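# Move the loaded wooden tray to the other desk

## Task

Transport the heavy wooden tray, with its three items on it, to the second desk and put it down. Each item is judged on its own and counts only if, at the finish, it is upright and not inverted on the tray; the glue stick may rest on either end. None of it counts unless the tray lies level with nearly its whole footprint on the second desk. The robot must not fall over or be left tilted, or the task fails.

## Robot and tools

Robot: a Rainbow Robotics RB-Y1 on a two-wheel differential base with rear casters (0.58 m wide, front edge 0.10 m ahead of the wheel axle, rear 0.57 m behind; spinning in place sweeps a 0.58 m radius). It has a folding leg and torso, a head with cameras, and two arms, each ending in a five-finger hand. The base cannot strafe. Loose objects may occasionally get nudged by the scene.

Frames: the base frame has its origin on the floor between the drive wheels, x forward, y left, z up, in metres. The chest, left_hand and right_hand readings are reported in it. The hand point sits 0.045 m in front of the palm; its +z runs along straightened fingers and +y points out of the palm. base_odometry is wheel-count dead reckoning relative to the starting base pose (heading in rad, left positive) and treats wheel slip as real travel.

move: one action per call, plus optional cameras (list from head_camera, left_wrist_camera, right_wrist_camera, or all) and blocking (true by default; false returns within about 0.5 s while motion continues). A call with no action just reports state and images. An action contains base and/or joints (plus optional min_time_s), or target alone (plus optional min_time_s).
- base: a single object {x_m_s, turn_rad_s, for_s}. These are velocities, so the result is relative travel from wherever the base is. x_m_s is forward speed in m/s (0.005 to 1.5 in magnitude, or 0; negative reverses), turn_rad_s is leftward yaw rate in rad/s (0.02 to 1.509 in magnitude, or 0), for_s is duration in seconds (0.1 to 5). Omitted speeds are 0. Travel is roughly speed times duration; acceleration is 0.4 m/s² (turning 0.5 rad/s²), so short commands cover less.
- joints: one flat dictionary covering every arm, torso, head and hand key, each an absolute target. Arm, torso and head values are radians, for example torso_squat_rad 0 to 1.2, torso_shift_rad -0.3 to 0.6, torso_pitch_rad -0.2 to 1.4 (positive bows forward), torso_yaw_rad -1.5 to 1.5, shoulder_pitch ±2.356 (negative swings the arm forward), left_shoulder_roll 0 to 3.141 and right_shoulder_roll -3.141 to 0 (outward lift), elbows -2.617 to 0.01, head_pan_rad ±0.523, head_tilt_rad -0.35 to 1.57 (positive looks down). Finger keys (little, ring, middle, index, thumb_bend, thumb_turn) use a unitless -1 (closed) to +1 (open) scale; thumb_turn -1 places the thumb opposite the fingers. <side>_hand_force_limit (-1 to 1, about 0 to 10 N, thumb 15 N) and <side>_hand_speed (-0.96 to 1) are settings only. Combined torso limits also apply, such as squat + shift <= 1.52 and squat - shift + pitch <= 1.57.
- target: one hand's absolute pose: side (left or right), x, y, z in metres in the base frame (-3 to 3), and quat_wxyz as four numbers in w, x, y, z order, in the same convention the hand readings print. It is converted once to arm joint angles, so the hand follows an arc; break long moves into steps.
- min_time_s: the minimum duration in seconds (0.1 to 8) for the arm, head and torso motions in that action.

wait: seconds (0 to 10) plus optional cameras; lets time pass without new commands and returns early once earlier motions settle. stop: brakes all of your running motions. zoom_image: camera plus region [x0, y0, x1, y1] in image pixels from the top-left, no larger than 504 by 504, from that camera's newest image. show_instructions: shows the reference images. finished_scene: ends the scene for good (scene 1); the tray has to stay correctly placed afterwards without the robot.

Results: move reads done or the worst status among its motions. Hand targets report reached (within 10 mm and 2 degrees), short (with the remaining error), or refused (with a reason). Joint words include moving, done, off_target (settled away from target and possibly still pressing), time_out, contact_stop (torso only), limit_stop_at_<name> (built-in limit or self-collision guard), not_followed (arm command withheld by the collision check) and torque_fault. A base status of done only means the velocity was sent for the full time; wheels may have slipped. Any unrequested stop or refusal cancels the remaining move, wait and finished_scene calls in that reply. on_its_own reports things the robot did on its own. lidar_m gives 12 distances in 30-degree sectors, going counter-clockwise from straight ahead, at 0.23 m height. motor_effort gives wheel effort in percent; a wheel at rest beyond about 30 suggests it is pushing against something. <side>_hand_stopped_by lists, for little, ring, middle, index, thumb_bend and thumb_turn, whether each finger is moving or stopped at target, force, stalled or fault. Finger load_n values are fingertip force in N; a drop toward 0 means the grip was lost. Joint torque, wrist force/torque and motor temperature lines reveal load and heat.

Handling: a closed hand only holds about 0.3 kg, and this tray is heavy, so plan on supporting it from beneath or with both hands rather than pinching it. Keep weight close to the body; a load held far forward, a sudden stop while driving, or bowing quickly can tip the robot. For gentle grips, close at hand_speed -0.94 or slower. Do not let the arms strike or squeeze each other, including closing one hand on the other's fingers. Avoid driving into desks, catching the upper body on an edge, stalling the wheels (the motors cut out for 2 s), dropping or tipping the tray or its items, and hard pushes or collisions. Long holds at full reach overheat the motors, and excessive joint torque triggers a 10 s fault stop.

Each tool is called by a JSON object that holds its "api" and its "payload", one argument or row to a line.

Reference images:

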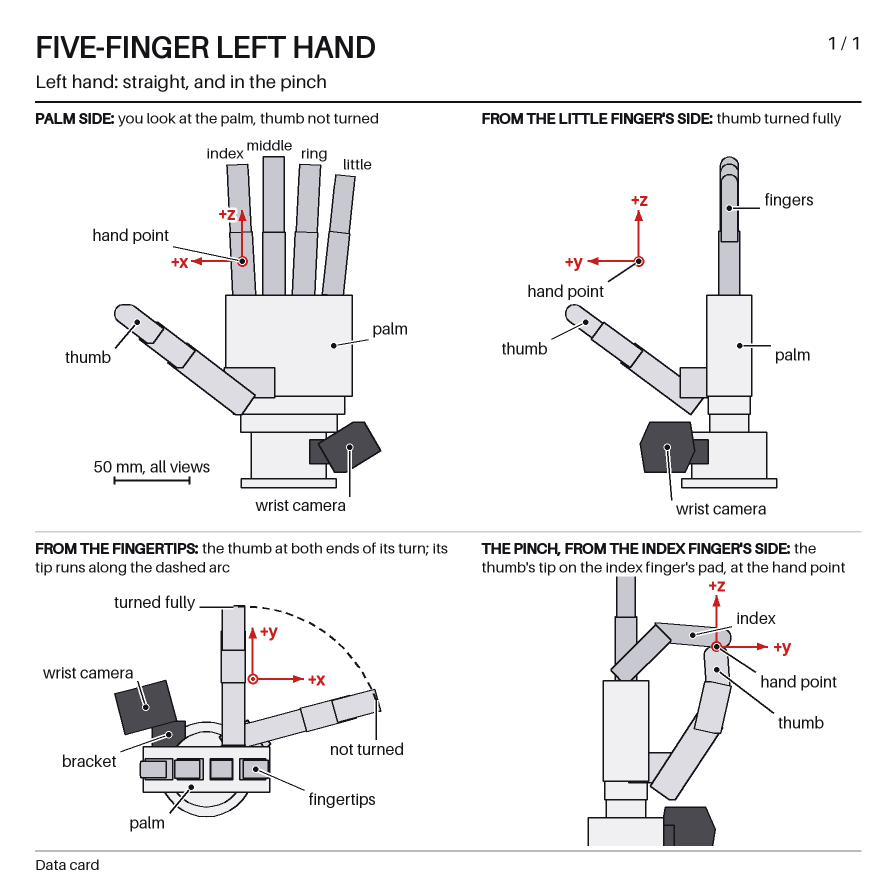

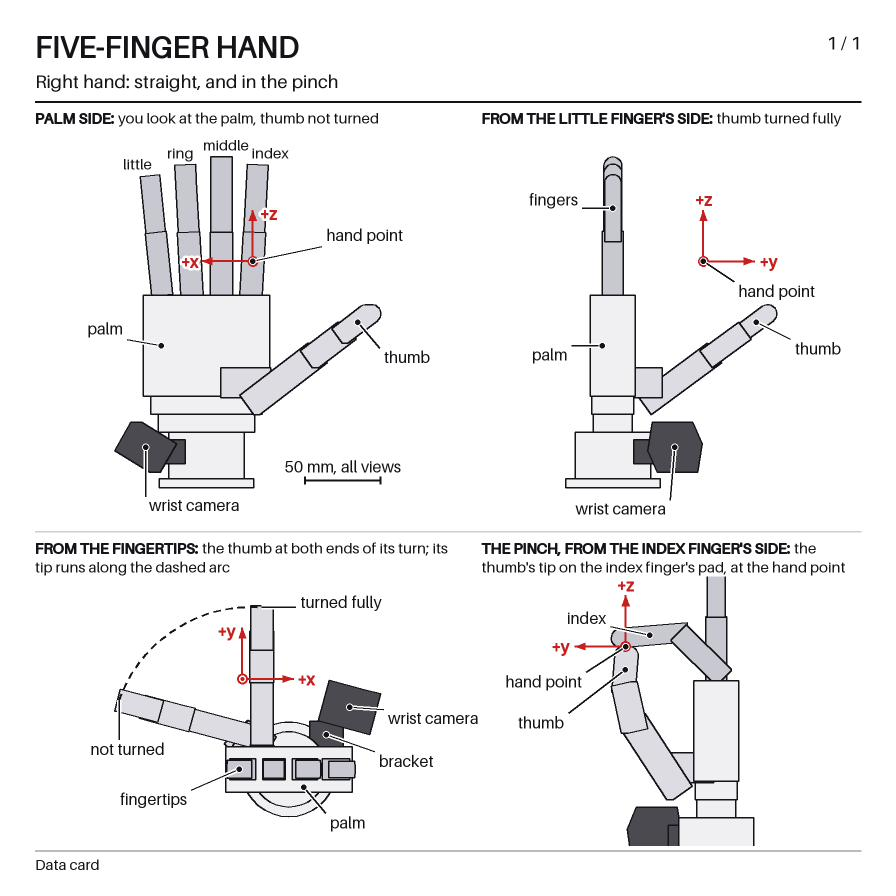

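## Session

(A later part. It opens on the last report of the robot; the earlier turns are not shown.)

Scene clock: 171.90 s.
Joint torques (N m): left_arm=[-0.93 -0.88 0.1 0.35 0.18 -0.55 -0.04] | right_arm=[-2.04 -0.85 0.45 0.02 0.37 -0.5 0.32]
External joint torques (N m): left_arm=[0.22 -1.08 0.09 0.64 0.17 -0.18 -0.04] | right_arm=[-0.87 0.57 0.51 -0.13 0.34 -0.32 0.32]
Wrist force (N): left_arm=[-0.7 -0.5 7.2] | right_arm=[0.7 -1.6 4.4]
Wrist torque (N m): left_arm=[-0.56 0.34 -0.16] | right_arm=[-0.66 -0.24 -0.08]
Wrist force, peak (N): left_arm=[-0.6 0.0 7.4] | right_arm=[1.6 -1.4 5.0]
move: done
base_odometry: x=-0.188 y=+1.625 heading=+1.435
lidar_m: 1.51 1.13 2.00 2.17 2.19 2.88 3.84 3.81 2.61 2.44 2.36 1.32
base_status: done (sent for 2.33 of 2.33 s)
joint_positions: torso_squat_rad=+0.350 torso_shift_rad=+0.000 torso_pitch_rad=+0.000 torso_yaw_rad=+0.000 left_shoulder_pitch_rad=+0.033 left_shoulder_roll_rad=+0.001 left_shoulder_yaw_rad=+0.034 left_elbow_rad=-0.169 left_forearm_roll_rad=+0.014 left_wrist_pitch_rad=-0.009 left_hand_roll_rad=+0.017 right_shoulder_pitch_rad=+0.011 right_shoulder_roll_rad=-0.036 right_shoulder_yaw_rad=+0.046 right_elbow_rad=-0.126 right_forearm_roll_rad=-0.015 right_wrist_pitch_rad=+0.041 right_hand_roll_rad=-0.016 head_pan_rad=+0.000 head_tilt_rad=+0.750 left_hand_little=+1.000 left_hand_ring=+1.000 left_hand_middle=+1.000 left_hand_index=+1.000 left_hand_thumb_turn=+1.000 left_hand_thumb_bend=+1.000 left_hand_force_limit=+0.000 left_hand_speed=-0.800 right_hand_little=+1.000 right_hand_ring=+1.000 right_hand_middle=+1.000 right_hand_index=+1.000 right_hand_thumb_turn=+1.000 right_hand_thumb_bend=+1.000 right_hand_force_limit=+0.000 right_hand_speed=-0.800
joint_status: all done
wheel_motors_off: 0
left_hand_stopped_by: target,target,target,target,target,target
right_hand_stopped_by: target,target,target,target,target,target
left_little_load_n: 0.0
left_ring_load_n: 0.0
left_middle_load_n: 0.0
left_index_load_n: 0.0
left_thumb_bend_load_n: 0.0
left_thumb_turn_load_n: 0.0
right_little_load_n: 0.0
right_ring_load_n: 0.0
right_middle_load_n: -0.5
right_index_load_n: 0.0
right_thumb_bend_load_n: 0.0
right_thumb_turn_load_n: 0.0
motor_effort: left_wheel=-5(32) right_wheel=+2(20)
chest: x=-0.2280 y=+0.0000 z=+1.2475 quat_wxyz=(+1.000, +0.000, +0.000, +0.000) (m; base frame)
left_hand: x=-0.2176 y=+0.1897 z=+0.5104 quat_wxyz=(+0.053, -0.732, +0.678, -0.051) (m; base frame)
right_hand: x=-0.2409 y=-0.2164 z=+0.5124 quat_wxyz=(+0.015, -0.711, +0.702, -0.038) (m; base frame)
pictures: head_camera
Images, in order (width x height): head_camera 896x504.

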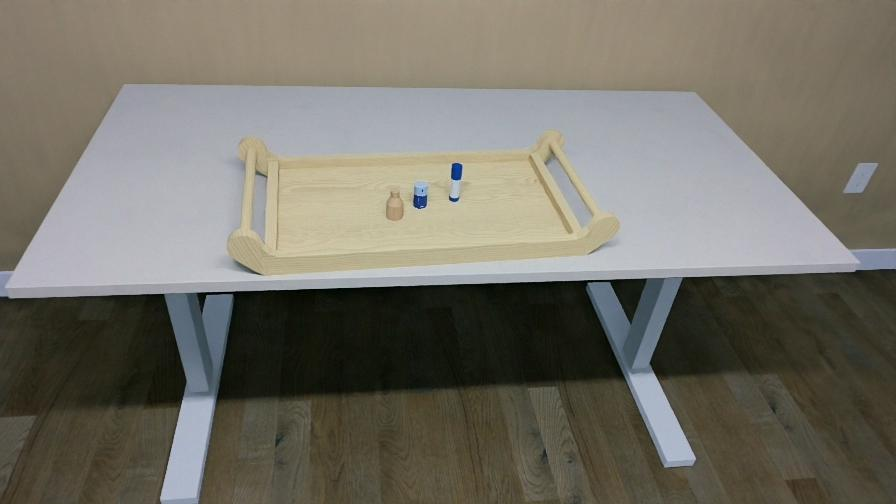

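{"api": "move", "payload": {
  "base": {"turn_rad_s": 0.1, "for_s": 0.6},
  "joints": {"left_shoulder_roll_rad": 0.35, "right_shoulder_roll_rad": -0.35, "left_elbow_rad": -1.6, "right_elbow_rad": -1.6, "left_hand_thumb_turn": -1, "right_hand_thumb_turn": -1, "left_shoulder_pitch_rad": 0.2, "right_shoulder_pitch_rad": 0.2},
  "min_time_s": 3,
  "cameras": ["head_camera"]
}}

{"api": "move", "payload": {
  "target": {"side": "left", "x": 0.25, "y": 0.42, "z": 1.0, "quat_wxyz": [0, 1, 0, 0]},
  "min_time_s": 3
}}

{"api": "move", "payload": {
  "target": {"side": "right", "x": 0.25, "y": -0.42, "z": 1.0, "quat_wxyz": [0, 0, 1, 0]},
  "min_time_s": 3,
  "cameras": ["all"]
}}

Scene clock: 204.17 s.
Joint torques (N m): left_arm=[-6.98 5.99 4.45 -10.56 -0.01 -2.35 -0.09] | right_arm=[-6.08 -6.44 -3.72 -10.82 0.53 -2.28 0.46]
External joint torques (N m): left_arm=[0.55 -0.77 0.25 -1.11 -0.1 -0.44 -0.07] | right_arm=[1.54 0.37 0.53 -1.12 0.32 -0.31 0.45]
Wrist force (N): left_arm=[0.9 4.2 2.4] | right_arm=[-0.1 4.1 -0.2]
Wrist torque (N m): left_arm=[0.02 0.12 -0.19] | right_arm=[0.07 -0.11 0.07]
Wrist force, peak (N): left_arm=[-0.6 -0.5 7.4] | right_arm=[2.0 -0.8 4.8]
move: done
base_odometry: x=-0.188 y=+1.625 heading=+1.494
lidar_m: 1.51 1.12 2.10 2.17 2.25 3.03 4.32 3.55 2.56 2.44 2.21 1.33
base_status: done (sent for 0.6 of 0.6 s)
joint_positions: torso_squat_rad=+0.350 torso_shift_rad=+0.000 torso_pitch_rad=+0.000 torso_yaw_rad=+0.000 left_shoulder_pitch_rad=+0.200 left_shoulder_roll_rad=+0.350 left_shoulder_yaw_rad=+0.034 left_elbow_rad=-1.600 left_forearm_roll_rad=+0.014 left_wrist_pitch_rad=-0.009 left_hand_roll_rad=+0.017 right_shoulder_pitch_rad=+0.200 right_shoulder_roll_rad=-0.350 right_shoulder_yaw_rad=+0.046 right_elbow_rad=-1.600 right_forearm_roll_rad=-0.015 right_wrist_pitch_rad=+0.041 right_hand_roll_rad=-0.016 head_pan_rad=+0.000 head_tilt_rad=+0.750 left_hand_little=+1.000 left_hand_ring=+1.000 left_hand_middle=+1.000 left_hand_index=+1.000 left_hand_thumb_turn=-1.000 left_hand_thumb_bend=+1.000 left_hand_force_limit=+0.000 left_hand_speed=-0.800 right_hand_little=+1.000 right_hand_ring=+1.000 right_hand_middle=+1.000 right_hand_index=+1.000 right_hand_thumb_turn=-1.000 right_hand_thumb_bend=+1.000 right_hand_force_limit=+0.000 right_hand_speed=-0.800
joint_status: all done
wheel_motors_off: 0
left_hand_stopped_by: target,target,target,target,target,target
right_hand_stopped_by: target,target,target,target,target,target
left_little_load_n: 0.0
left_ring_load_n: 0.0
left_middle_load_n: 0.0
left_index_load_n: 0.0
left_thumb_bend_load_n: 0.0
left_thumb_turn_load_n: 0.5
right_little_load_n: 0.0
right_ring_load_n: 0.0
right_middle_load_n: 0.0
right_index_load_n: 0.0
right_thumb_bend_load_n: 0.0
right_thumb_turn_load_n: 0.0
motor_effort: left_wheel=-9(22) right_wheel=+2(14)
chest: x=-0.2280 y=+0.0000 z=+1.2475 quat_wxyz=(+1.000, +0.000, +0.000, +0.000) (m; base frame)
left_hand: x=+0.2591 y=+0.3630 z=+0.8969 quat_wxyz=(+0.550, -0.466, +0.594, -0.358) (m; base frame)
right_hand: x=+0.2508 y=-0.3248 z=+0.8696 quat_wxyz=(+0.360, -0.624, +0.465, -0.514) (m; base frame)
pictures: head_camera
Images, in order (width x height): head_camera 896x504.

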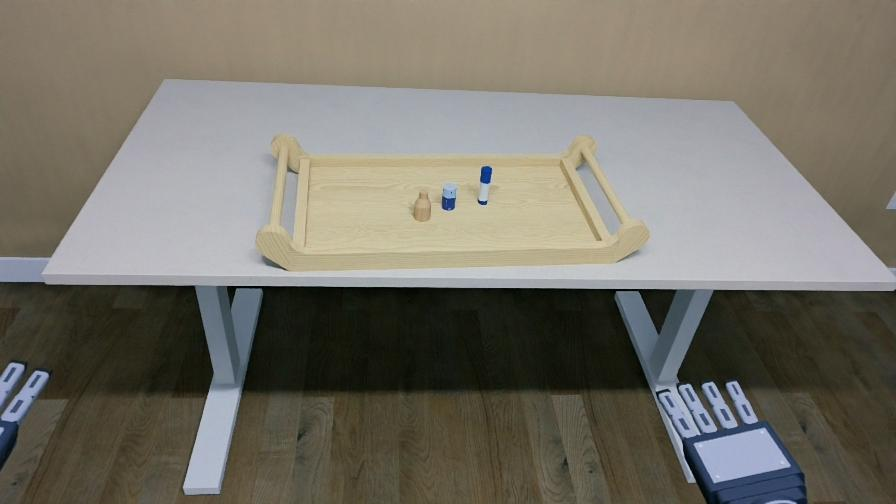

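Scene clock: 207.50 s.
Joint torques (N m): left_arm=[-23.7 11.63 0.28 -7.93 -0.16 -0.09 0.2] | right_arm=[-7.37 -6.46 -4.54 -10.56 0.24 -1.97 0.17]
External joint torques (N m): left_arm=[-3.38 -1.42 1.16 0.45 -0.25 -0.02 0.2] | right_arm=[0.25 0.35 -0.29 -0.85 0.02 0 0.15]
Wrist force (N): left_arm=[-0.5 -1.2 7.1] | right_arm=[-0.2 3.9 -0.8]
Wrist torque (N m): left_arm=[-0.59 0.32 -0.04] | right_arm=[0.07 -0.09 0.00]
Wrist force, peak (N): left_arm=[-0.3 -0.8 7.4] | right_arm=[-0.1 5.0 -0.4]
move: done
base_odometry: x=-0.188 y=+1.625 heading=+1.494
lidar_m: 1.51 1.12 2.10 2.17 2.26 3.04 4.32 3.56 2.56 2.44 2.21 1.33
base_status: not commanded
joint_positions: torso_squat_rad=+0.350 torso_shift_rad=+0.000 torso_pitch_rad=+0.000 torso_yaw_rad=+0.000 left_shoulder_pitch_rad=-0.971 left_shoulder_roll_rad=+0.592 left_shoulder_yaw_rad=+0.681 left_elbow_rad=-0.732 left_forearm_roll_rad=-0.138 left_wrist_pitch_rad=+1.847 left_hand_roll_rad=+0.993 right_shoulder_pitch_rad=+0.200 right_shoulder_roll_rad=-0.350 right_shoulder_yaw_rad=+0.046 right_elbow_rad=-1.600 right_forearm_roll_rad=-0.015 right_wrist_pitch_rad=+0.041 right_hand_roll_rad=-0.016 head_pan_rad=+0.000 head_tilt_rad=+0.750 left_hand_little=+1.000 left_hand_ring=+1.000 left_hand_middle=+1.000 left_hand_index=+1.000 left_hand_thumb_turn=-1.000 left_hand_thumb_bend=+1.000 left_hand_force_limit=+0.000 left_hand_speed=-0.800 right_hand_little=+1.000 right_hand_ring=+1.000 right_hand_middle=+1.000 right_hand_index=+1.000 right_hand_thumb_turn=-1.000 right_hand_thumb_bend=+1.000 right_hand_force_limit=+0.000 right_hand_speed=-0.800
joint_status: all done
wheel_motors_off: 0
left_hand_stopped_by: target,target,target,target,target,target
right_hand_stopped_by: target,target,target,target,target,target
left_little_load_n: 0.0
left_ring_load_n: 0.0
left_middle_load_n: 0.0
left_index_load_n: 0.0
left_thumb_bend_load_n: 0.0
left_thumb_turn_load_n: 0.0
right_little_load_n: 0.0
right_ring_load_n: 0.0
right_middle_load_n: 0.0
right_index_load_n: 0.0
right_thumb_bend_load_n: 0.0
right_thumb_turn_load_n: 0.0
motor_effort: left_wheel=-10(10) right_wheel=+2(3)
chest: x=-0.2280 y=+0.0000 z=+1.2475 quat_wxyz=(+1.000, +0.000, +0.000, +0.000) (m; base frame)
left_hand: x=+0.2497 y=+0.4200 z=+0.9999 quat_wxyz=(+0.001, -1.000, +0.000, -0.001) (m; base frame)
left_hand_status: reached (checked arc, planned for 3.0 s): 0 mm and 0.1 deg off.
right_hand: x=+0.2508 y=-0.3248 z=+0.8696 quat_wxyz=(+0.360, -0.624, +0.465, -0.514) (m; base frame)
pictures: none

Scene clock: 210.83 s.
Joint torques (N m): left_arm=[-23.75 12.09 0.42 -7.92 -0.15 -0.03 0.04] | right_arm=[-23.21 -14.68 -0.64 -8.13 -0.05 -0.11 0.14]
External joint torques (N m): left_arm=[-3.43 -0.96 1.3 0.46 -0.24 0.05 0.04] | right_arm=[-2.02 -0.19 -0.79 0.52 -0.23 -0.06 0.14]
Wrist force (N): left_arm=[-0.1 -0.8 6.9] | right_arm=[1.1 -1.2 4.1]
Wrist torque (N m): left_arm=[-0.51 0.27 -0.05] | right_arm=[-0.54 -0.31 -0.03]
Wrist force, peak (N): left_arm=[-0.4 -0.7 7.4] | right_arm=[0.9 -1.2 5.1]
move: done
base_odometry: x=-0.188 y=+1.625 heading=+1.494
lidar_m: 1.51 1.13 2.10 2.17 2.26 3.03 4.32 3.56 2.56 2.44 2.22 1.33
base_status: not commanded
joint_positions: torso_squat_rad=+0.350 torso_shift_rad=+0.000 torso_pitch_rad=+0.000 torso_yaw_rad=+0.000 left_shoulder_pitch_rad=-0.971 left_shoulder_roll_rad=+0.592 left_shoulder_yaw_rad=+0.681 left_elbow_rad=-0.732 left_forearm_roll_rad=-0.138 left_wrist_pitch_rad=+1.847 left_hand_roll_rad=+0.993 right_shoulder_pitch_rad=-0.921 right_shoulder_roll_rad=-0.629 right_shoulder_yaw_rad=-0.542 right_elbow_rad=-0.771 right_forearm_roll_rad=-0.031 right_wrist_pitch_rad=+1.864 right_hand_roll_rad=-1.058 head_pan_rad=+0.000 head_tilt_rad=+0.750 left_hand_little=+1.000 left_hand_ring=+1.000 left_hand_middle=+1.000 left_hand_index=+1.000 left_hand_thumb_turn=-1.000 left_hand_thumb_bend=+1.000 left_hand_force_limit=+0.000 left_hand_speed=-0.800 right_hand_little=+1.000 right_hand_ring=+1.000 right_hand_middle=+1.000 right_hand_index=+1.000 right_hand_thumb_turn=-1.000 right_hand_thumb_bend=+1.000 right_hand_force_limit=+0.000 right_hand_speed=-0.800
joint_status: all done
wheel_motors_off: 0
left_hand_stopped_by: target,target,target,target,target,target
right_hand_stopped_by: target,target,target,target,target,target
left_little_load_n: 0.0
left_ring_load_n: 0.0
left_middle_load_n: 0.0
left_index_load_n: 0.0
left_thumb_bend_load_n: 0.0
left_thumb_turn_load_n: 0.0
right_little_load_n: 0.0
right_ring_load_n: 0.0
right_middle_load_n: 0.0
right_index_load_n: 0.0
right_thumb_bend_load_n: 0.0
right_thumb_turn_load_n: 0.0
motor_effort: left_wheel=-9(10) right_wheel=+3(3)
chest: x=-0.2280 y=+0.0000 z=+1.2475 quat_wxyz=(+1.000, +0.000, +0.000, +0.000) (m; base frame)
left_hand: x=+0.2497 y=+0.4200 z=+0.9999 quat_wxyz=(+0.001, -1.000, +0.000, -0.001) (m; base frame)
right_hand: x=+0.2491 y=-0.4198 z=+1.0001 quat_wxyz=(+0.004, +0.001, +1.000, -0.002) (m; base frame)
right_hand_status: reached (checked arc, planned for 3.0 s): 1 mm and 0.5 deg off.
pictures: head_camera, left_wrist_camera, right_wrist_camera
Images, in order (width x height): head_camera 896x504, left_wrist_camera 504x504, right_wrist_camera 504x504.

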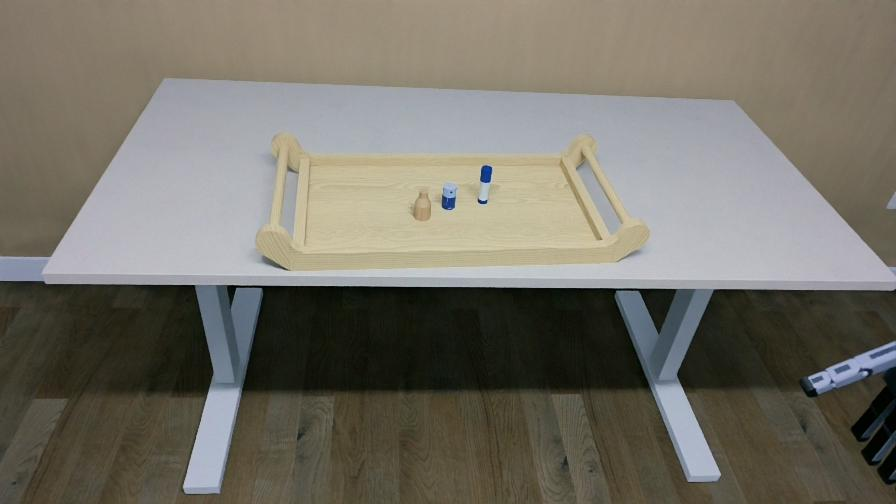

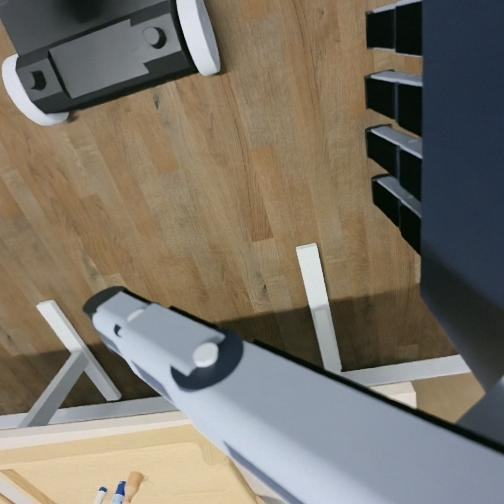

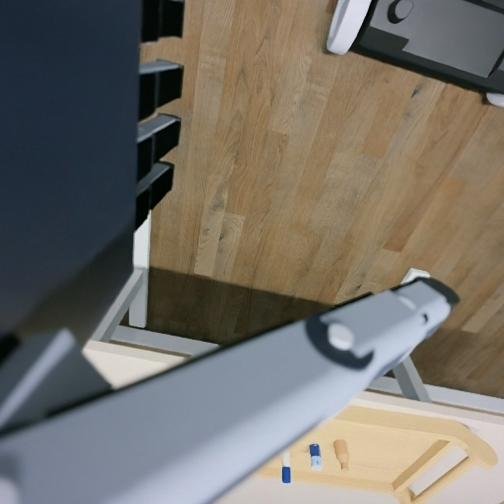

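{"api": "move", "payload": {
  "base": {"turn_rad_s": 0.1, "for_s": 0.8},
  "joints": {"head_tilt_rad": 0.85},
  "cameras": ["head_camera"]
}}

Scene clock: 305.30 s.
Joint torques (N m): left_arm=[-23.77 11.58 0.58 -8.23 -0.17 -0.03 0.34] | right_arm=[-23.48 -14.58 -0.07 -8.52 0.16 -0.08 0.12]
External joint torques (N m): left_arm=[-3.46 -1.48 1.45 0.15 -0.25 0.04 0.34] | right_arm=[-2.28 -0.1 -0.22 0.13 -0.01 -0.04 0.12]
Wrist force (N): left_arm=[-0.2 -0.9 6.9] | right_arm=[1.4 -1.1 4.1]
Wrist torque (N m): left_arm=[-0.52 0.29 -0.05] | right_arm=[-0.55 -0.33 -0.03]
Wrist force, peak (N): left_arm=[-0.4 -1.1 7.3] | right_arm=[1.4 -2.1 4.9]
move: done
base_odometry: x=-0.188 y=+1.625 heading=+1.573
lidar_m: 1.51 1.12 2.18 2.17 2.31 3.30 3.83 3.28 2.50 2.44 2.05 1.33
base_status: done (sent for 0.8 of 0.8 s)
joint_positions: torso_squat_rad=+0.350 torso_shift_rad=+0.000 torso_pitch_rad=+0.000 torso_yaw_rad=+0.000 left_shoulder_pitch_rad=-0.971 left_shoulder_roll_rad=+0.592 left_shoulder_yaw_rad=+0.681 left_elbow_rad=-0.732 left_forearm_roll_rad=-0.138 left_wrist_pitch_rad=+1.847 left_hand_roll_rad=+0.993 right_shoulder_pitch_rad=-0.921 right_shoulder_roll_rad=-0.629 right_shoulder_yaw_rad=-0.542 right_elbow_rad=-0.771 right_forearm_roll_rad=-0.031 right_wrist_pitch_rad=+1.864 right_hand_roll_rad=-1.058 head_pan_rad=+0.000 head_tilt_rad=+0.850 left_hand_little=+1.000 left_hand_ring=+1.000 left_hand_middle=+1.000 left_hand_index=+1.000 left_hand_thumb_turn=-1.000 left_hand_thumb_bend=+1.000 left_hand_force_limit=+0.000 left_hand_speed=-0.800 right_hand_little=+1.000 right_hand_ring=+1.000 right_hand_middle=+1.000 right_hand_index=+1.000 right_hand_thumb_turn=-1.000 right_hand_thumb_bend=+1.000 right_hand_force_limit=+0.000 right_hand_speed=-0.800
joint_status: all done
wheel_motors_off: 0
left_hand_stopped_by: target,target,target,target,target,target
right_hand_stopped_by: target,target,target,target,target,target
left_little_load_n: 0.0
left_ring_load_n: 0.0
left_middle_load_n: 0.0
left_index_load_n: 0.0
left_thumb_bend_load_n: 0.0
left_thumb_turn_load_n: 0.0
right_little_load_n: 0.0
right_ring_load_n: 0.0
right_middle_load_n: 0.0
right_index_load_n: 0.0
right_thumb_bend_load_n: 0.0
right_thumb_turn_load_n: 0.0
motor_effort: left_wheel=-7(29) right_wheel=+0(16)
chest: x=-0.2280 y=+0.0000 z=+1.2475 quat_wxyz=(+1.000, +0.000, +0.000, +0.000) (m; base frame)
left_hand: x=+0.2497 y=+0.4200 z=+0.9999 quat_wxyz=(+0.001, -1.000, +0.000, -0.001) (m; base frame)
right_hand: x=+0.2491 y=-0.4198 z=+1.0001 quat_wxyz=(+0.004, +0.001, +1.000, -0.002) (m; base frame)
pictures: head_camera
Images, in order (width x height): head_camera 896x504.

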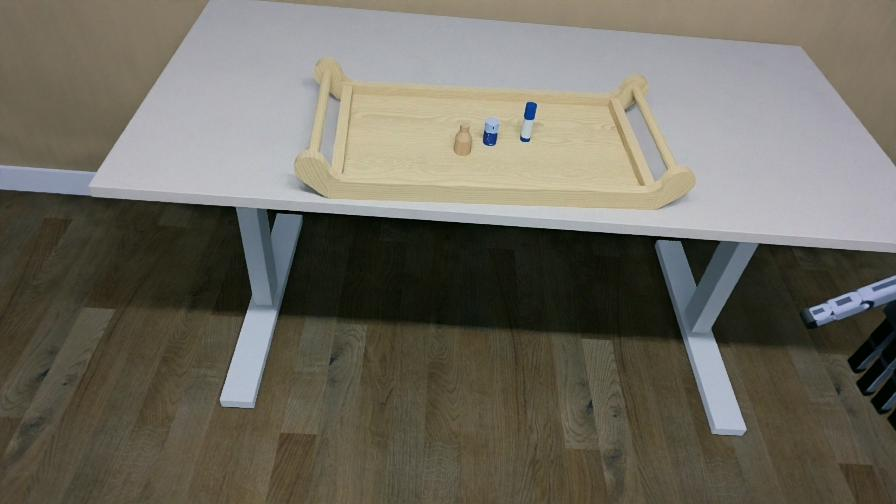

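{"api": "move", "payload": {
  "target": {"side": "left", "x": 0.40, "y": 0.38, "z": 0.95, "quat_wxyz": [0, 1, 0, 0]},
  "min_time_s": 2
}}

{"api": "move", "payload": {
  "target": {"side": "right", "x": 0.40, "y": -0.38, "z": 0.95, "quat_wxyz": [0, 0, 1, 0]},
  "min_time_s": 2,
  "cameras": ["all"]
}}

Scene clock: 354.07 s.
Joint torques (N m): left_arm=[-26.47 10.22 -1.94 -8.55 -0.3 -1.12 0.21] | right_arm=[-24.17 -14.48 -0.38 -8.43 0.24 -0.09 0.15]
External joint torques (N m): left_arm=[-3.44 -1.06 -1.42 0.42 -0.33 -0.25 0.2] | right_arm=[-2.98 0.01 -0.52 0.22 0.06 -0.05 0.15]
Wrist force (N): left_arm=[-2.6 -0.1 6.6] | right_arm=[1.2 -1.7 3.8]
Wrist torque (N m): left_arm=[-0.47 0.47 -0.21] | right_arm=[-0.56 -0.31 -0.08]
Wrist force, peak (N): left_arm=[-2.9 -0.2 6.9] | right_arm=[1.7 -1.5 5.2]
move: short
base_odometry: x=-0.188 y=+1.625 heading=+1.573
lidar_m: 1.51 1.13 2.18 2.16 2.31 3.29 3.83 3.29 2.50 2.44 2.05 1.32
base_status: not commanded
joint_positions: torso_squat_rad=+0.350 torso_shift_rad=+0.000 torso_pitch_rad=+0.000 torso_yaw_rad=+0.000 left_shoulder_pitch_rad=-1.116 left_shoulder_roll_rad=+0.496 left_shoulder_yaw_rad=+0.599 left_elbow_rad=-0.267 left_forearm_roll_rad=-0.188 left_wrist_pitch_rad=+1.062 left_hand_roll_rad=+1.331 right_shoulder_pitch_rad=-0.921 right_shoulder_roll_rad=-0.629 right_shoulder_yaw_rad=-0.542 right_elbow_rad=-0.771 right_forearm_roll_rad=-0.031 right_wrist_pitch_rad=+1.864 right_hand_roll_rad=-1.058 head_pan_rad=+0.000 head_tilt_rad=+0.850 left_hand_little=+1.000 left_hand_ring=+1.000 left_hand_middle=+1.000 left_hand_index=+1.000 left_hand_thumb_turn=-1.000 left_hand_thumb_bend=+1.000 left_hand_force_limit=+0.000 left_hand_speed=-0.800 right_hand_little=+1.000 right_hand_ring=+1.000 right_hand_middle=+1.000 right_hand_index=+1.000 right_hand_thumb_turn=-1.000 right_hand_thumb_bend=+1.000 right_hand_force_limit=+0.000 right_hand_speed=-0.800
joint_status: all done
wheel_motors_off: 0
left_hand_stopped_by: target,target,target,target,target,target
right_hand_stopped_by: target,target,target,target,target,target
left_little_load_n: 0.0
left_ring_load_n: 0.0
left_middle_load_n: 0.0
left_index_load_n: 0.0
left_thumb_bend_load_n: 0.0
left_thumb_turn_load_n: 0.0
right_little_load_n: 0.0
right_ring_load_n: 0.0
right_middle_load_n: 0.0
right_index_load_n: 0.0
right_thumb_bend_load_n: 0.0
right_thumb_turn_load_n: 0.0
motor_effort: left_wheel=-7(7) right_wheel=+0(1)
chest: x=-0.2280 y=+0.0000 z=+1.2475 quat_wxyz=(+1.000, +0.000, +0.000, +0.000) (m; base frame)
left_hand: x=+0.3991 y=+0.3798 z=+0.9501 quat_wxyz=(+0.077, -0.978, -0.050, -0.187) (m; base frame)
left_hand_status: short (checked arc, as near as the solve gets, planned for 2.0 s): 1 mm and 24.1 deg off. The place is met; only the turn is off.
right_hand: x=+0.2491 y=-0.4198 z=+1.0001 quat_wxyz=(+0.004, +0.001, +1.000, -0.002) (m; base frame)
pictures: none

Scene clock: 356.40 s.
Joint torques (N m): left_arm=[-27.06 9.74 -1.41 -8.27 -0.11 -1.13 0.29] | right_arm=[-27.1 -11.43 1.75 -8.95 0.8 -1.27 0.02]
External joint torques (N m): left_arm=[-4.03 -1.54 -0.89 0.7 -0.14 -0.25 0.28] | right_arm=[-2.66 0.81 1.31 0.36 0.53 -0.39 0.03]
Wrist force (N): left_arm=[-2.5 -0.2 6.8] | right_arm=[3.4 -0.5 4.0]
Wrist torque (N m): left_arm=[-0.50 0.47 -0.19] | right_arm=[-0.48 -0.41 0.13]
Wrist force, peak (N): left_arm=[-3.1 -0.1 6.9] | right_arm=[3.8 -1.5 4.4]
move: short
base_odometry: x=-0.188 y=+1.625 heading=+1.573
lidar_m: 1.51 1.13 2.18 2.17 2.32 3.29 3.83 3.30 2.49 2.45 2.05 1.33
base_status: not commanded
joint_positions: torso_squat_rad=+0.350 torso_shift_rad=+0.000 torso_pitch_rad=+0.000 torso_yaw_rad=+0.000 left_shoulder_pitch_rad=-1.116 left_shoulder_roll_rad=+0.496 left_shoulder_yaw_rad=+0.599 left_elbow_rad=-0.267 left_forearm_roll_rad=-0.188 left_wrist_pitch_rad=+1.062 left_hand_roll_rad=+1.331 right_shoulder_pitch_rad=-1.106 right_shoulder_roll_rad=-0.513 right_shoulder_yaw_rad=-0.451 right_elbow_rad=-0.267 right_forearm_roll_rad=+0.050 right_wrist_pitch_rad=+1.064 right_hand_roll_rad=-1.354 head_pan_rad=+0.000 head_tilt_rad=+0.850 left_hand_little=+1.000 left_hand_ring=+1.000 left_hand_middle=+1.000 left_hand_index=+1.000 left_hand_thumb_turn=-1.000 left_hand_thumb_bend=+1.000 left_hand_force_limit=+0.000 left_hand_speed=-0.800 right_hand_little=+1.000 right_hand_ring=+1.000 right_hand_middle=+1.000 right_hand_index=+1.000 right_hand_thumb_turn=-1.000 right_hand_thumb_bend=+1.000 right_hand_force_limit=+0.000 right_hand_speed=-0.800
joint_status: all done
wheel_motors_off: 0
left_hand_stopped_by: target,target,target,target,target,target
right_hand_stopped_by: target,target,target,target,target,target
left_little_load_n: 0.0
left_ring_load_n: 0.0
left_middle_load_n: 0.0
left_index_load_n: -0.5
left_thumb_bend_load_n: 0.0
left_thumb_turn_load_n: 0.0
right_little_load_n: 0.0
right_ring_load_n: 0.0
right_middle_load_n: 0.0
right_index_load_n: 0.0
right_thumb_bend_load_n: 0.0
right_thumb_turn_load_n: 0.0
motor_effort: left_wheel=-7(7) right_wheel=+0(1)
chest: x=-0.2280 y=+0.0000 z=+1.2475 quat_wxyz=(+1.000, +0.000, +0.000, +0.000) (m; base frame)
left_hand: x=+0.3991 y=+0.3798 z=+0.9501 quat_wxyz=(+0.077, -0.978, -0.050, -0.187) (m; base frame)
right_hand: x=+0.3992 y=-0.3798 z=+0.9503 quat_wxyz=(+0.188, +0.050, +0.978, -0.077) (m; base frame)
right_hand_status: short (checked arc, as near as the solve gets, planned for 2.0 s): 1 mm and 24.1 deg off. The place is met; only the turn is off.
pictures: head_camera, left_wrist_camera, right_wrist_camera
Images, in order (width x height): head_camera 896x504, left_wrist_camera 504x504, right_wrist_camera 504x504.

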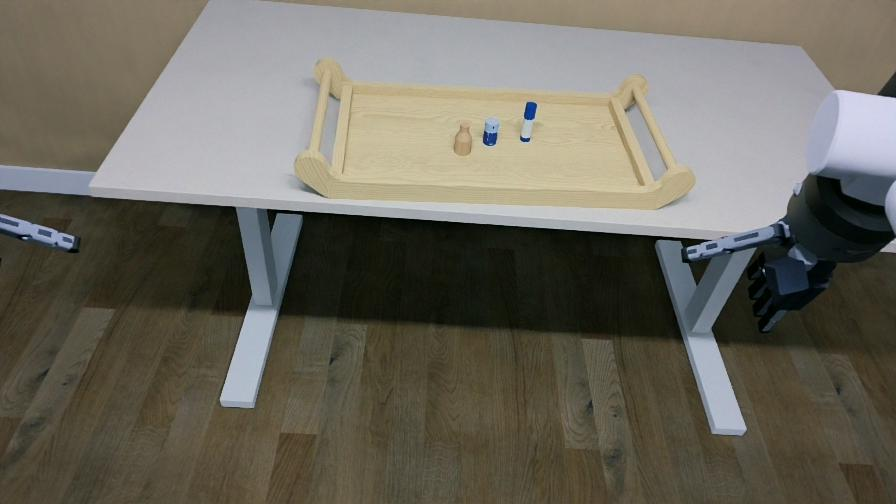

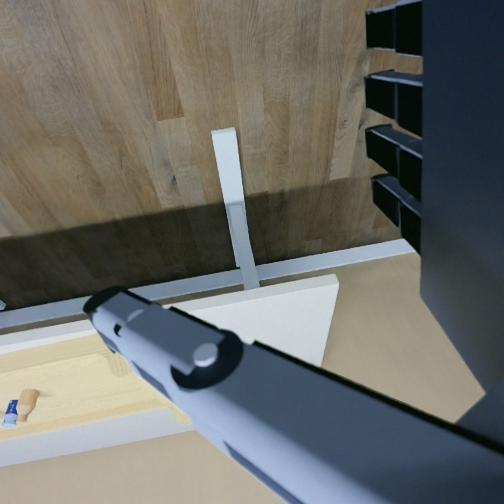

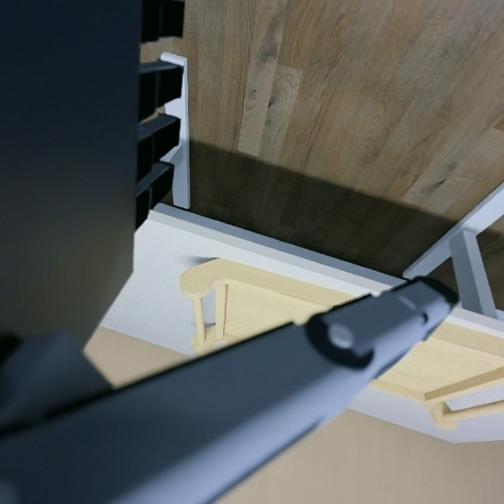

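{"api": "move", "payload": {
  "base": {"turn_rad_s": -0.3, "for_s": 1.2},
  "joints": {"head_tilt_rad": 0.95}
}}

{"api": "move", "payload": {
  "base": {"x_m_s": 0.2, "for_s": 1.75}
}}

{"api": "move", "payload": {
  "base": {"turn_rad_s": 0.3, "for_s": 1.12},
  "cameras": ["head_camera"]
}}

Scene clock: 426.40 s.
Joint torques (N m): left_arm=[-26.17 10.12 -1.66 -8.73 -0.23 -1.01 0.3] | right_arm=[-26.69 -11.31 1.68 -9.26 0.56 -1.18 0.3]
External joint torques (N m): left_arm=[-3.14 -1.16 -1.14 0.23 -0.26 -0.14 0.28] | right_arm=[-2.25 0.93 1.23 0.05 0.3 -0.31 0.31]
Wrist force (N): left_arm=[-2.6 -0.1 6.8] | right_arm=[3.3 -1.1 3.9]
Wrist torque (N m): left_arm=[-0.47 0.49 -0.20] | right_arm=[-0.57 -0.41 0.10]
Wrist force, peak (N): left_arm=[-2.8 -0.3 7.1] | right_arm=[3.8 -0.8 4.6]
move: done
base_odometry: x=-0.188 y=+1.625 heading=+1.214
lidar_m: 1.51 1.12 1.72 2.17 2.16 2.49 4.10 3.99 2.91 2.45 2.44 1.32
base_status: done (sent for 1.2 of 1.2 s)
joint_positions: torso_squat_rad=+0.350 torso_shift_rad=+0.000 torso_pitch_rad=+0.000 torso_yaw_rad=+0.000 left_shoulder_pitch_rad=-1.116 left_shoulder_roll_rad=+0.496 left_shoulder_yaw_rad=+0.599 left_elbow_rad=-0.267 left_forearm_roll_rad=-0.188 left_wrist_pitch_rad=+1.062 left_hand_roll_rad=+1.331 right_shoulder_pitch_rad=-1.106 right_shoulder_roll_rad=-0.513 right_shoulder_yaw_rad=-0.451 right_elbow_rad=-0.267 right_forearm_roll_rad=+0.050 right_wrist_pitch_rad=+1.064 right_hand_roll_rad=-1.354 head_pan_rad=+0.000 head_tilt_rad=+0.950 left_hand_little=+1.000 left_hand_ring=+1.000 left_hand_middle=+1.000 left_hand_index=+1.000 left_hand_thumb_turn=-1.000 left_hand_thumb_bend=+1.000 left_hand_force_limit=+0.000 left_hand_speed=-0.800 right_hand_little=+1.000 right_hand_ring=+1.000 right_hand_middle=+1.000 right_hand_index=+1.000 right_hand_thumb_turn=-1.000 right_hand_thumb_bend=+1.000 right_hand_force_limit=+0.000 right_hand_speed=-0.800
joint_status: all done
wheel_motors_off: 0
left_hand_stopped_by: target,target,target,target,target,target
right_hand_stopped_by: target,target,target,target,target,target
left_little_load_n: 0.0
left_ring_load_n: 0.0
left_middle_load_n: 0.0
left_index_load_n: 0.0
left_thumb_bend_load_n: 0.0
left_thumb_turn_load_n: 0.0
right_little_load_n: 0.0
right_ring_load_n: 0.0
right_middle_load_n: 0.0
right_index_load_n: 0.0
right_thumb_bend_load_n: 0.0
right_thumb_turn_load_n: 0.0
motor_effort: left_wheel=+0(25) right_wheel=-2(15)
chest: x=-0.2280 y=+0.0000 z=+1.2475 quat_wxyz=(+1.000, +0.000, +0.000, +0.000) (m; base frame)
left_hand: x=+0.3991 y=+0.3798 z=+0.9501 quat_wxyz=(+0.077, -0.978, -0.050, -0.187) (m; base frame)
right_hand: x=+0.3992 y=-0.3798 z=+0.9503 quat_wxyz=(+0.188, +0.050, +0.978, -0.077) (m; base frame)
pictures: none

Scene clock: 429.13 s.
Joint torques (N m): left_arm=[-25.83 9.39 -1.46 -8.93 -0.26 -0.99 0.37] | right_arm=[-25.69 -11.91 1.95 -9.29 0.6 -1.37 0.17]
External joint torques (N m): left_arm=[-2.8 -1.89 -0.94 0.04 -0.29 -0.11 0.36] | right_arm=[-1.25 0.34 1.5 0.02 0.33 -0.5 0.18]
Wrist force (N): left_arm=[-2.7 -0.4 6.8] | right_arm=[2.9 -1.0 3.3]
Wrist torque (N m): left_arm=[-0.52 0.52 -0.19] | right_arm=[-0.55 -0.38 0.07]
Wrist force, peak (N): left_arm=[-2.9 -0.2 7.1] | right_arm=[3.8 -0.9 4.3]
move: done
base_odometry: x=-0.064 y=+1.956 heading=+1.214
lidar_m: 1.17 1.18 0.87 2.23 2.28 2.60 4.17 4.30 2.79 2.34 2.34 0.99
base_status: done (sent for 1.77 of 1.77 s)
joint_positions: torso_squat_rad=+0.350 torso_shift_rad=+0.000 torso_pitch_rad=+0.000 torso_yaw_rad=+0.000 left_shoulder_pitch_rad=-1.116 left_shoulder_roll_rad=+0.496 left_shoulder_yaw_rad=+0.599 left_elbow_rad=-0.267 left_forearm_roll_rad=-0.188 left_wrist_pitch_rad=+1.062 left_hand_roll_rad=+1.331 right_shoulder_pitch_rad=-1.106 right_shoulder_roll_rad=-0.513 right_shoulder_yaw_rad=-0.451 right_elbow_rad=-0.267 right_forearm_roll_rad=+0.050 right_wrist_pitch_rad=+1.064 right_hand_roll_rad=-1.354 head_pan_rad=+0.000 head_tilt_rad=+0.950 left_hand_little=+1.000 left_hand_ring=+1.000 left_hand_middle=+1.000 left_hand_index=+1.000 left_hand_thumb_turn=-1.000 left_hand_thumb_bend=+1.000 left_hand_force_limit=+0.000 left_hand_speed=-0.800 right_hand_little=+1.000 right_hand_ring=+1.000 right_hand_middle=+1.000 right_hand_index=+1.000 right_hand_thumb_turn=-1.000 right_hand_thumb_bend=+1.000 right_hand_force_limit=+0.000 right_hand_speed=-0.800
joint_status: not commanded
wheel_motors_off: 0
left_hand_stopped_by: target,target,target,target,target,target
right_hand_stopped_by: target,target,target,target,target,target
left_little_load_n: 0.0
left_ring_load_n: 0.0
left_middle_load_n: 0.0
left_index_load_n: 0.0
left_thumb_bend_load_n: 0.0
left_thumb_turn_load_n: 0.0
right_little_load_n: 0.0
right_ring_load_n: 0.0
right_middle_load_n: 0.0
right_index_load_n: 0.0
right_thumb_bend_load_n: 0.0
right_thumb_turn_load_n: 0.0
motor_effort: left_wheel=-1(30) right_wheel=+0(18)
chest: x=-0.2280 y=+0.0000 z=+1.2475 quat_wxyz=(+1.000, +0.000, +0.000, +0.000) (m; base frame)
left_hand: x=+0.3992 y=+0.3798 z=+0.9501 quat_wxyz=(+0.077, -0.978, -0.050, -0.187) (m; base frame)
right_hand: x=+0.3993 y=-0.3798 z=+0.9503 quat_wxyz=(+0.188, +0.049, +0.978, -0.077) (m; base frame)
pictures: none

Scene clock: 431.33 s.
Joint torques (N m): left_arm=[-26.25 9.05 -1.79 -8.78 -0.3 -0.9 0.21] | right_arm=[-26.35 -11.83 1.36 -9.27 0.73 -1.27 0.21]
External joint torques (N m): left_arm=[-3.22 -2.23 -1.27 0.19 -0.33 -0.03 0.2] | right_arm=[-1.9 0.4 0.92 0.03 0.47 -0.4 0.22]
Wrist force (N): left_arm=[-2.7 -0.2 6.6] | right_arm=[3.2 0.2 3.3]
Wrist torque (N m): left_arm=[-0.50 0.51 -0.20] | right_arm=[-0.25 -0.41 0.14]
Wrist force, peak (N): left_arm=[-2.5 -0.2 7.1] | right_arm=[3.5 -1.0 4.5]
move: done
base_odometry: x=-0.064 y=+1.956 heading=+1.553
lidar_m: 1.17 0.87 1.75 2.26 2.37 3.39 4.18 3.20 2.40 2.34 1.00 1.02
base_status: done (sent for 1.13 of 1.13 s)
joint_positions: torso_squat_rad=+0.350 torso_shift_rad=+0.000 torso_pitch_rad=+0.000 torso_yaw_rad=+0.000 left_shoulder_pitch_rad=-1.116 left_shoulder_roll_rad=+0.496 left_shoulder_yaw_rad=+0.599 left_elbow_rad=-0.267 left_forearm_roll_rad=-0.188 left_wrist_pitch_rad=+1.062 left_hand_roll_rad=+1.331 right_shoulder_pitch_rad=-1.106 right_shoulder_roll_rad=-0.513 right_shoulder_yaw_rad=-0.451 right_elbow_rad=-0.267 right_forearm_roll_rad=+0.050 right_wrist_pitch_rad=+1.064 right_hand_roll_rad=-1.354 head_pan_rad=+0.000 head_tilt_rad=+0.950 left_hand_little=+1.000 left_hand_ring=+1.000 left_hand_middle=+1.000 left_hand_index=+1.000 left_hand_thumb_turn=-1.000 left_hand_thumb_bend=+1.000 left_hand_force_limit=+0.000 left_hand_speed=-0.800 right_hand_little=+1.000 right_hand_ring=+1.000 right_hand_middle=+1.000 right_hand_index=+1.000 right_hand_thumb_turn=-1.000 right_hand_thumb_bend=+1.000 right_hand_force_limit=+0.000 right_hand_speed=-0.800
joint_status: not commanded
wheel_motors_off: 0
left_hand_stopped_by: target,target,target,target,target,target
right_hand_stopped_by: target,target,target,target,target,target
left_little_load_n: 0.0
left_ring_load_n: 0.0
left_middle_load_n: 0.0
left_index_load_n: 0.0
left_thumb_bend_load_n: 0.0
left_thumb_turn_load_n: 0.0
right_little_load_n: 0.0
right_ring_load_n: 0.0
right_middle_load_n: 0.0
right_index_load_n: 0.0
right_thumb_bend_load_n: 0.0
right_thumb_turn_load_n: 0.0
motor_effort: left_wheel=+0(25) right_wheel=+3(16)
chest: x=-0.2280 y=+0.0000 z=+1.2475 quat_wxyz=(+1.000, +0.000, +0.000, +0.000) (m; base frame)
left_hand: x=+0.3992 y=+0.3797 z=+0.9501 quat_wxyz=(+0.077, -0.978, -0.049, -0.187) (m; base frame)
right_hand: x=+0.3992 y=-0.3798 z=+0.9503 quat_wxyz=(+0.188, +0.049, +0.978, -0.077) (m; base frame)
pictures: head_camera
Images, in order (width x height): head_camera 896x504.

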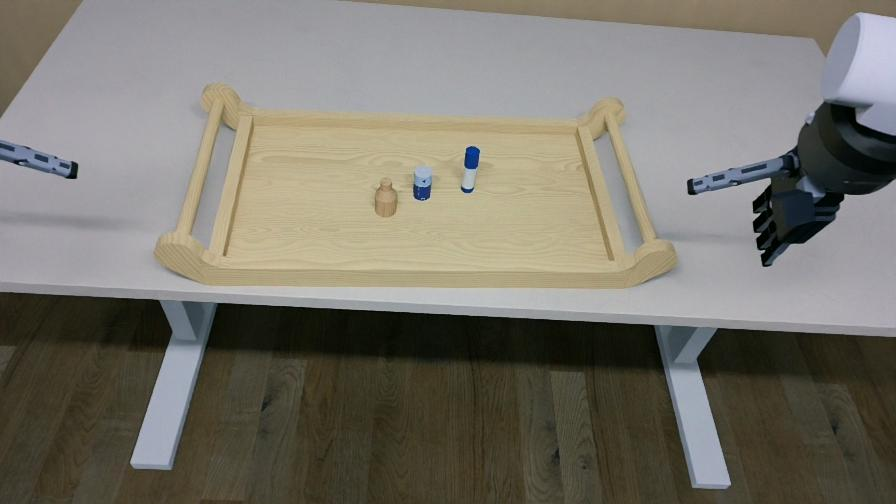

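{"api": "move", "payload": {
  "base": {"turn_rad_s": -0.25, "for_s": 0.95},
  "joints": {"head_tilt_rad": 1.05}
}}

{"api": "move", "payload": {
  "base": {"x_m_s": 0.15, "for_s": 1.4}
}}

{"api": "move", "payload": {
  "base": {"turn_rad_s": 0.25, "for_s": 0.95},
  "cameras": ["head_camera"]
}}

Scene clock: 449.40 s.
Joint torques (N m): left_arm=[-26.31 9.48 -1.75 -8.9 -0.13 -1.04 0.05] | right_arm=[-25.7 -11.29 1.71 -9.5 0.75 -1.35 -0.05]
External joint torques (N m): left_arm=[-3.28 -1.8 -1.23 0.07 -0.16 -0.16 0.04] | right_arm=[-1.26 0.95 1.27 -0.19 0.48 -0.48 -0.04]
Wrist force (N): left_arm=[-2.6 -0.1 7.1] | right_arm=[3.2 -0.7 4.4]
Wrist torque (N m): left_arm=[-0.48 0.49 -0.21] | right_arm=[-0.53 -0.49 0.09]
Wrist force, peak (N): left_arm=[-2.9 -0.2 7.0] | right_arm=[4.0 -1.1 4.1]
move: done
base_odometry: x=-0.064 y=+1.956 heading=+1.312
lidar_m: 1.18 0.89 0.88 2.26 2.28 2.75 4.17 4.30 2.63 2.33 2.16 1.00
base_status: done (sent for 0.97 of 0.97 s)
joint_positions: torso_squat_rad=+0.350 torso_shift_rad=+0.000 torso_pitch_rad=+0.000 torso_yaw_rad=+0.000 left_shoulder_pitch_rad=-1.116 left_shoulder_roll_rad=+0.496 left_shoulder_yaw_rad=+0.599 left_elbow_rad=-0.267 left_forearm_roll_rad=-0.188 left_wrist_pitch_rad=+1.062 left_hand_roll_rad=+1.331 right_shoulder_pitch_rad=-1.106 right_shoulder_roll_rad=-0.513 right_shoulder_yaw_rad=-0.451 right_elbow_rad=-0.267 right_forearm_roll_rad=+0.050 right_wrist_pitch_rad=+1.064 right_hand_roll_rad=-1.354 head_pan_rad=+0.000 head_tilt_rad=+1.050 left_hand_little=+1.000 left_hand_ring=+1.000 left_hand_middle=+1.000 left_hand_index=+1.000 left_hand_thumb_turn=-1.000 left_hand_thumb_bend=+1.000 left_hand_force_limit=+0.000 left_hand_speed=-0.800 right_hand_little=+1.000 right_hand_ring=+1.000 right_hand_middle=+1.000 right_hand_index=+1.000 right_hand_thumb_turn=-1.000 right_hand_thumb_bend=+1.000 right_hand_force_limit=+0.000 right_hand_speed=-0.800
joint_status: all done
wheel_motors_off: 0
left_hand_stopped_by: target,target,target,target,target,target
right_hand_stopped_by: target,target,target,target,target,target
left_little_load_n: 0.0
left_ring_load_n: 0.0
left_middle_load_n: 0.0
left_index_load_n: 0.0
left_thumb_bend_load_n: 0.0
left_thumb_turn_load_n: 0.0
right_little_load_n: 0.0
right_ring_load_n: 0.0
right_middle_load_n: 0.0
right_index_load_n: 0.0
right_thumb_bend_load_n: 0.0
right_thumb_turn_load_n: 0.0
motor_effort: left_wheel=+4(14) right_wheel=+0(15)
chest: x=-0.2280 y=+0.0000 z=+1.2475 quat_wxyz=(+1.000, +0.000, +0.000, +0.000) (m; base frame)
left_hand: x=+0.3992 y=+0.3797 z=+0.9501 quat_wxyz=(+0.077, -0.978, -0.049, -0.187) (m; base frame)
right_hand: x=+0.3993 y=-0.3798 z=+0.9503 quat_wxyz=(+0.188, +0.049, +0.978, -0.077) (m; base frame)
pictures: none

Scene clock: 451.83 s.
Joint torques (N m): left_arm=[-25.93 9.86 -1.73 -9.01 -0.32 -1.03 0.31] | right_arm=[-26.39 -11.63 1.65 -9.46 0.83 -1.15 0.12]
External joint torques (N m): left_arm=[-2.9 -1.42 -1.21 -0.04 -0.35 -0.16 0.29] | right_arm=[-1.94 0.61 1.2 -0.15 0.57 -0.27 0.13]
Wrist force (N): left_arm=[-2.8 -0.2 6.8] | right_arm=[3.6 -0.4 3.2]
Wrist torque (N m): left_arm=[-0.51 0.52 -0.21] | right_arm=[-0.40 -0.47 0.14]
Wrist force, peak (N): left_arm=[-2.4 -0.2 7.2] | right_arm=[4.2 -0.3 4.2]
move: done
base_odometry: x=-0.011 y=+2.159 heading=+1.313
lidar_m: 0.97 0.97 0.73 2.21 2.33 2.81 4.39 4.23 2.59 2.29 1.79 0.81
base_status: done (sent for 1.4 of 1.4 s)
joint_positions: torso_squat_rad=+0.350 torso_shift_rad=+0.000 torso_pitch_rad=+0.000 torso_yaw_rad=+0.000 left_shoulder_pitch_rad=-1.116 left_shoulder_roll_rad=+0.496 left_shoulder_yaw_rad=+0.599 left_elbow_rad=-0.267 left_forearm_roll_rad=-0.188 left_wrist_pitch_rad=+1.062 left_hand_roll_rad=+1.331 right_shoulder_pitch_rad=-1.106 right_shoulder_roll_rad=-0.513 right_shoulder_yaw_rad=-0.451 right_elbow_rad=-0.267 right_forearm_roll_rad=+0.050 right_wrist_pitch_rad=+1.064 right_hand_roll_rad=-1.354 head_pan_rad=+0.000 head_tilt_rad=+1.050 left_hand_little=+1.000 left_hand_ring=+1.000 left_hand_middle=+1.000 left_hand_index=+1.000 left_hand_thumb_turn=-1.000 left_hand_thumb_bend=+1.000 left_hand_force_limit=+0.000 left_hand_speed=-0.800 right_hand_little=+1.000 right_hand_ring=+1.000 right_hand_middle=+1.000 right_hand_index=+1.000 right_hand_thumb_turn=-1.000 right_hand_thumb_bend=+1.000 right_hand_force_limit=+0.000 right_hand_speed=-0.800
joint_status: not commanded
wheel_motors_off: 0
left_hand_stopped_by: target,target,target,target,target,target
right_hand_stopped_by: target,target,target,target,target,target
left_little_load_n: 0.0
left_ring_load_n: 0.0
left_middle_load_n: 0.0
left_index_load_n: 0.0
left_thumb_bend_load_n: 0.0
left_thumb_turn_load_n: 0.0
right_little_load_n: 0.0
right_ring_load_n: -0.5
right_middle_load_n: 0.0
right_index_load_n: -0.5
right_thumb_bend_load_n: 0.0
right_thumb_turn_load_n: 0.0
motor_effort: left_wheel=+8(34) right_wheel=-6(13)
chest: x=-0.2280 y=+0.0000 z=+1.2475 quat_wxyz=(+1.000, +0.000, +0.000, +0.000) (m; base frame)
left_hand: x=+0.3992 y=+0.3797 z=+0.9502 quat_wxyz=(+0.077, -0.978, -0.049, -0.187) (m; base frame)
right_hand: x=+0.3993 y=-0.3798 z=+0.9504 quat_wxyz=(+0.188, +0.049, +0.978, -0.077) (m; base frame)
pictures: none

Scene clock: 453.60 s.
Joint torques (N m): left_arm=[-25.68 9.62 -2.29 -8.9 -0.02 -1.02 0.01] | right_arm=[-25.66 -11.89 2.11 -9.47 0.63 -1.22 0.1]
External joint torques (N m): left_arm=[-2.65 -1.66 -1.77 0.07 -0.05 -0.15 0] | right_arm=[-1.22 0.35 1.67 -0.16 0.37 -0.34 0.11]
Wrist force (N): left_arm=[-2.6 -0.1 6.9] | right_arm=[3.0 -1.3 3.3]
Wrist torque (N m): left_arm=[-0.49 0.50 -0.19] | right_arm=[-0.52 -0.39 0.07]
Wrist force, peak (N): left_arm=[-2.7 -0.2 7.0] | right_arm=[4.4 -0.5 4.0]
move: done
base_odometry: x=-0.011 y=+2.159 heading=+1.554
lidar_m: 0.97 0.74 0.77 2.31 2.42 3.45 4.39 3.15 2.37 2.29 0.82 0.99
base_status: done (sent for 0.97 of 0.97 s)
joint_positions: torso_squat_rad=+0.350 torso_shift_rad=+0.000 torso_pitch_rad=+0.000 torso_yaw_rad=+0.000 left_shoulder_pitch_rad=-1.116 left_shoulder_roll_rad=+0.496 left_shoulder_yaw_rad=+0.599 left_elbow_rad=-0.267 left_forearm_roll_rad=-0.188 left_wrist_pitch_rad=+1.062 left_hand_roll_rad=+1.331 right_shoulder_pitch_rad=-1.106 right_shoulder_roll_rad=-0.513 right_shoulder_yaw_rad=-0.451 right_elbow_rad=-0.267 right_forearm_roll_rad=+0.050 right_wrist_pitch_rad=+1.064 right_hand_roll_rad=-1.354 head_pan_rad=+0.000 head_tilt_rad=+1.050 left_hand_little=+1.000 left_hand_ring=+1.000 left_hand_middle=+1.000 left_hand_index=+1.000 left_hand_thumb_turn=-1.000 left_hand_thumb_bend=+1.000 left_hand_force_limit=+0.000 left_hand_speed=-0.800 right_hand_little=+1.000 right_hand_ring=+1.000 right_hand_middle=+1.000 right_hand_index=+1.000 right_hand_thumb_turn=-1.000 right_hand_thumb_bend=+1.000 right_hand_force_limit=+0.000 right_hand_speed=-0.800
joint_status: not commanded
wheel_motors_off: 0
left_hand_stopped_by: target,target,target,target,target,target
right_hand_stopped_by: target,target,target,target,target,target
left_little_load_n: 0.0
left_ring_load_n: 0.0
left_middle_load_n: 0.0
left_index_load_n: 0.0
left_thumb_bend_load_n: 0.0
left_thumb_turn_load_n: 0.0
right_little_load_n: 0.0
right_ring_load_n: 0.0
right_middle_load_n: 0.0
right_index_load_n: 0.0
right_thumb_bend_load_n: 0.0
right_thumb_turn_load_n: -0.5
motor_effort: left_wheel=+0(25) right_wheel=+0(14)
chest: x=-0.2280 y=+0.0000 z=+1.2475 quat_wxyz=(+1.000, +0.000, +0.000, +0.000) (m; base frame)
left_hand: x=+0.3992 y=+0.3797 z=+0.9502 quat_wxyz=(+0.077, -0.978, -0.049, -0.187) (m; base frame)
right_hand: x=+0.3993 y=-0.3798 z=+0.9503 quat_wxyz=(+0.188, +0.049, +0.978, -0.077) (m; base frame)
pictures: head_camera
Images, in order (width x height): head_camera 896x504.

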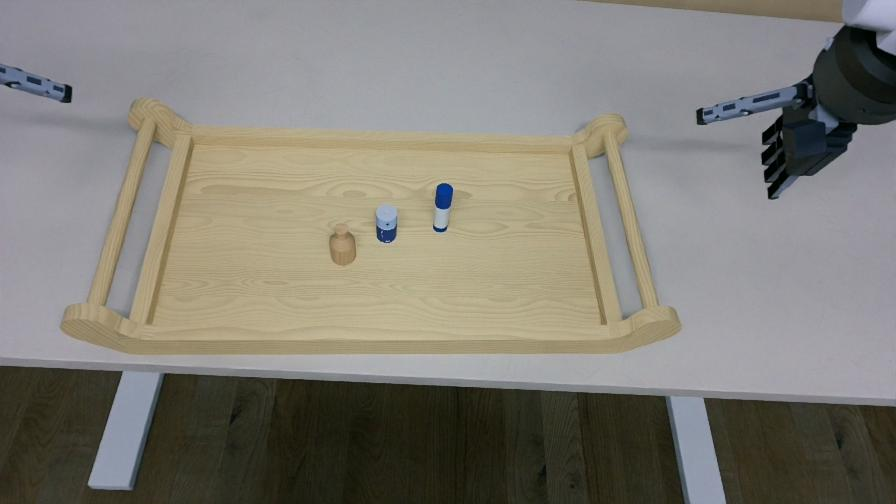

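{"api": "zoom_image", "payload": {
  "camera": "head_camera",
  "region": [520, 90, 720, 370]
}}

{"api": "zoom_image", "payload": {
  "camera": "head_camera",
  "region": [40, 90, 240, 370]
}}

Scaled by 1.800 from the camera's 896x504 image, which has a finer 1280x720 frame.

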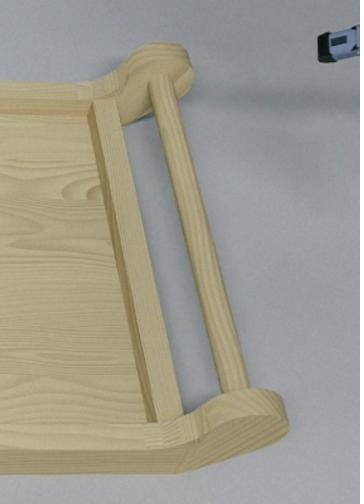

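Scaled by 1.800 from the camera's 896x504 image, which has a finer 1280x720 frame.

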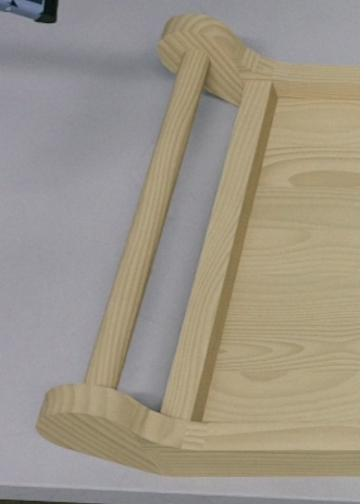

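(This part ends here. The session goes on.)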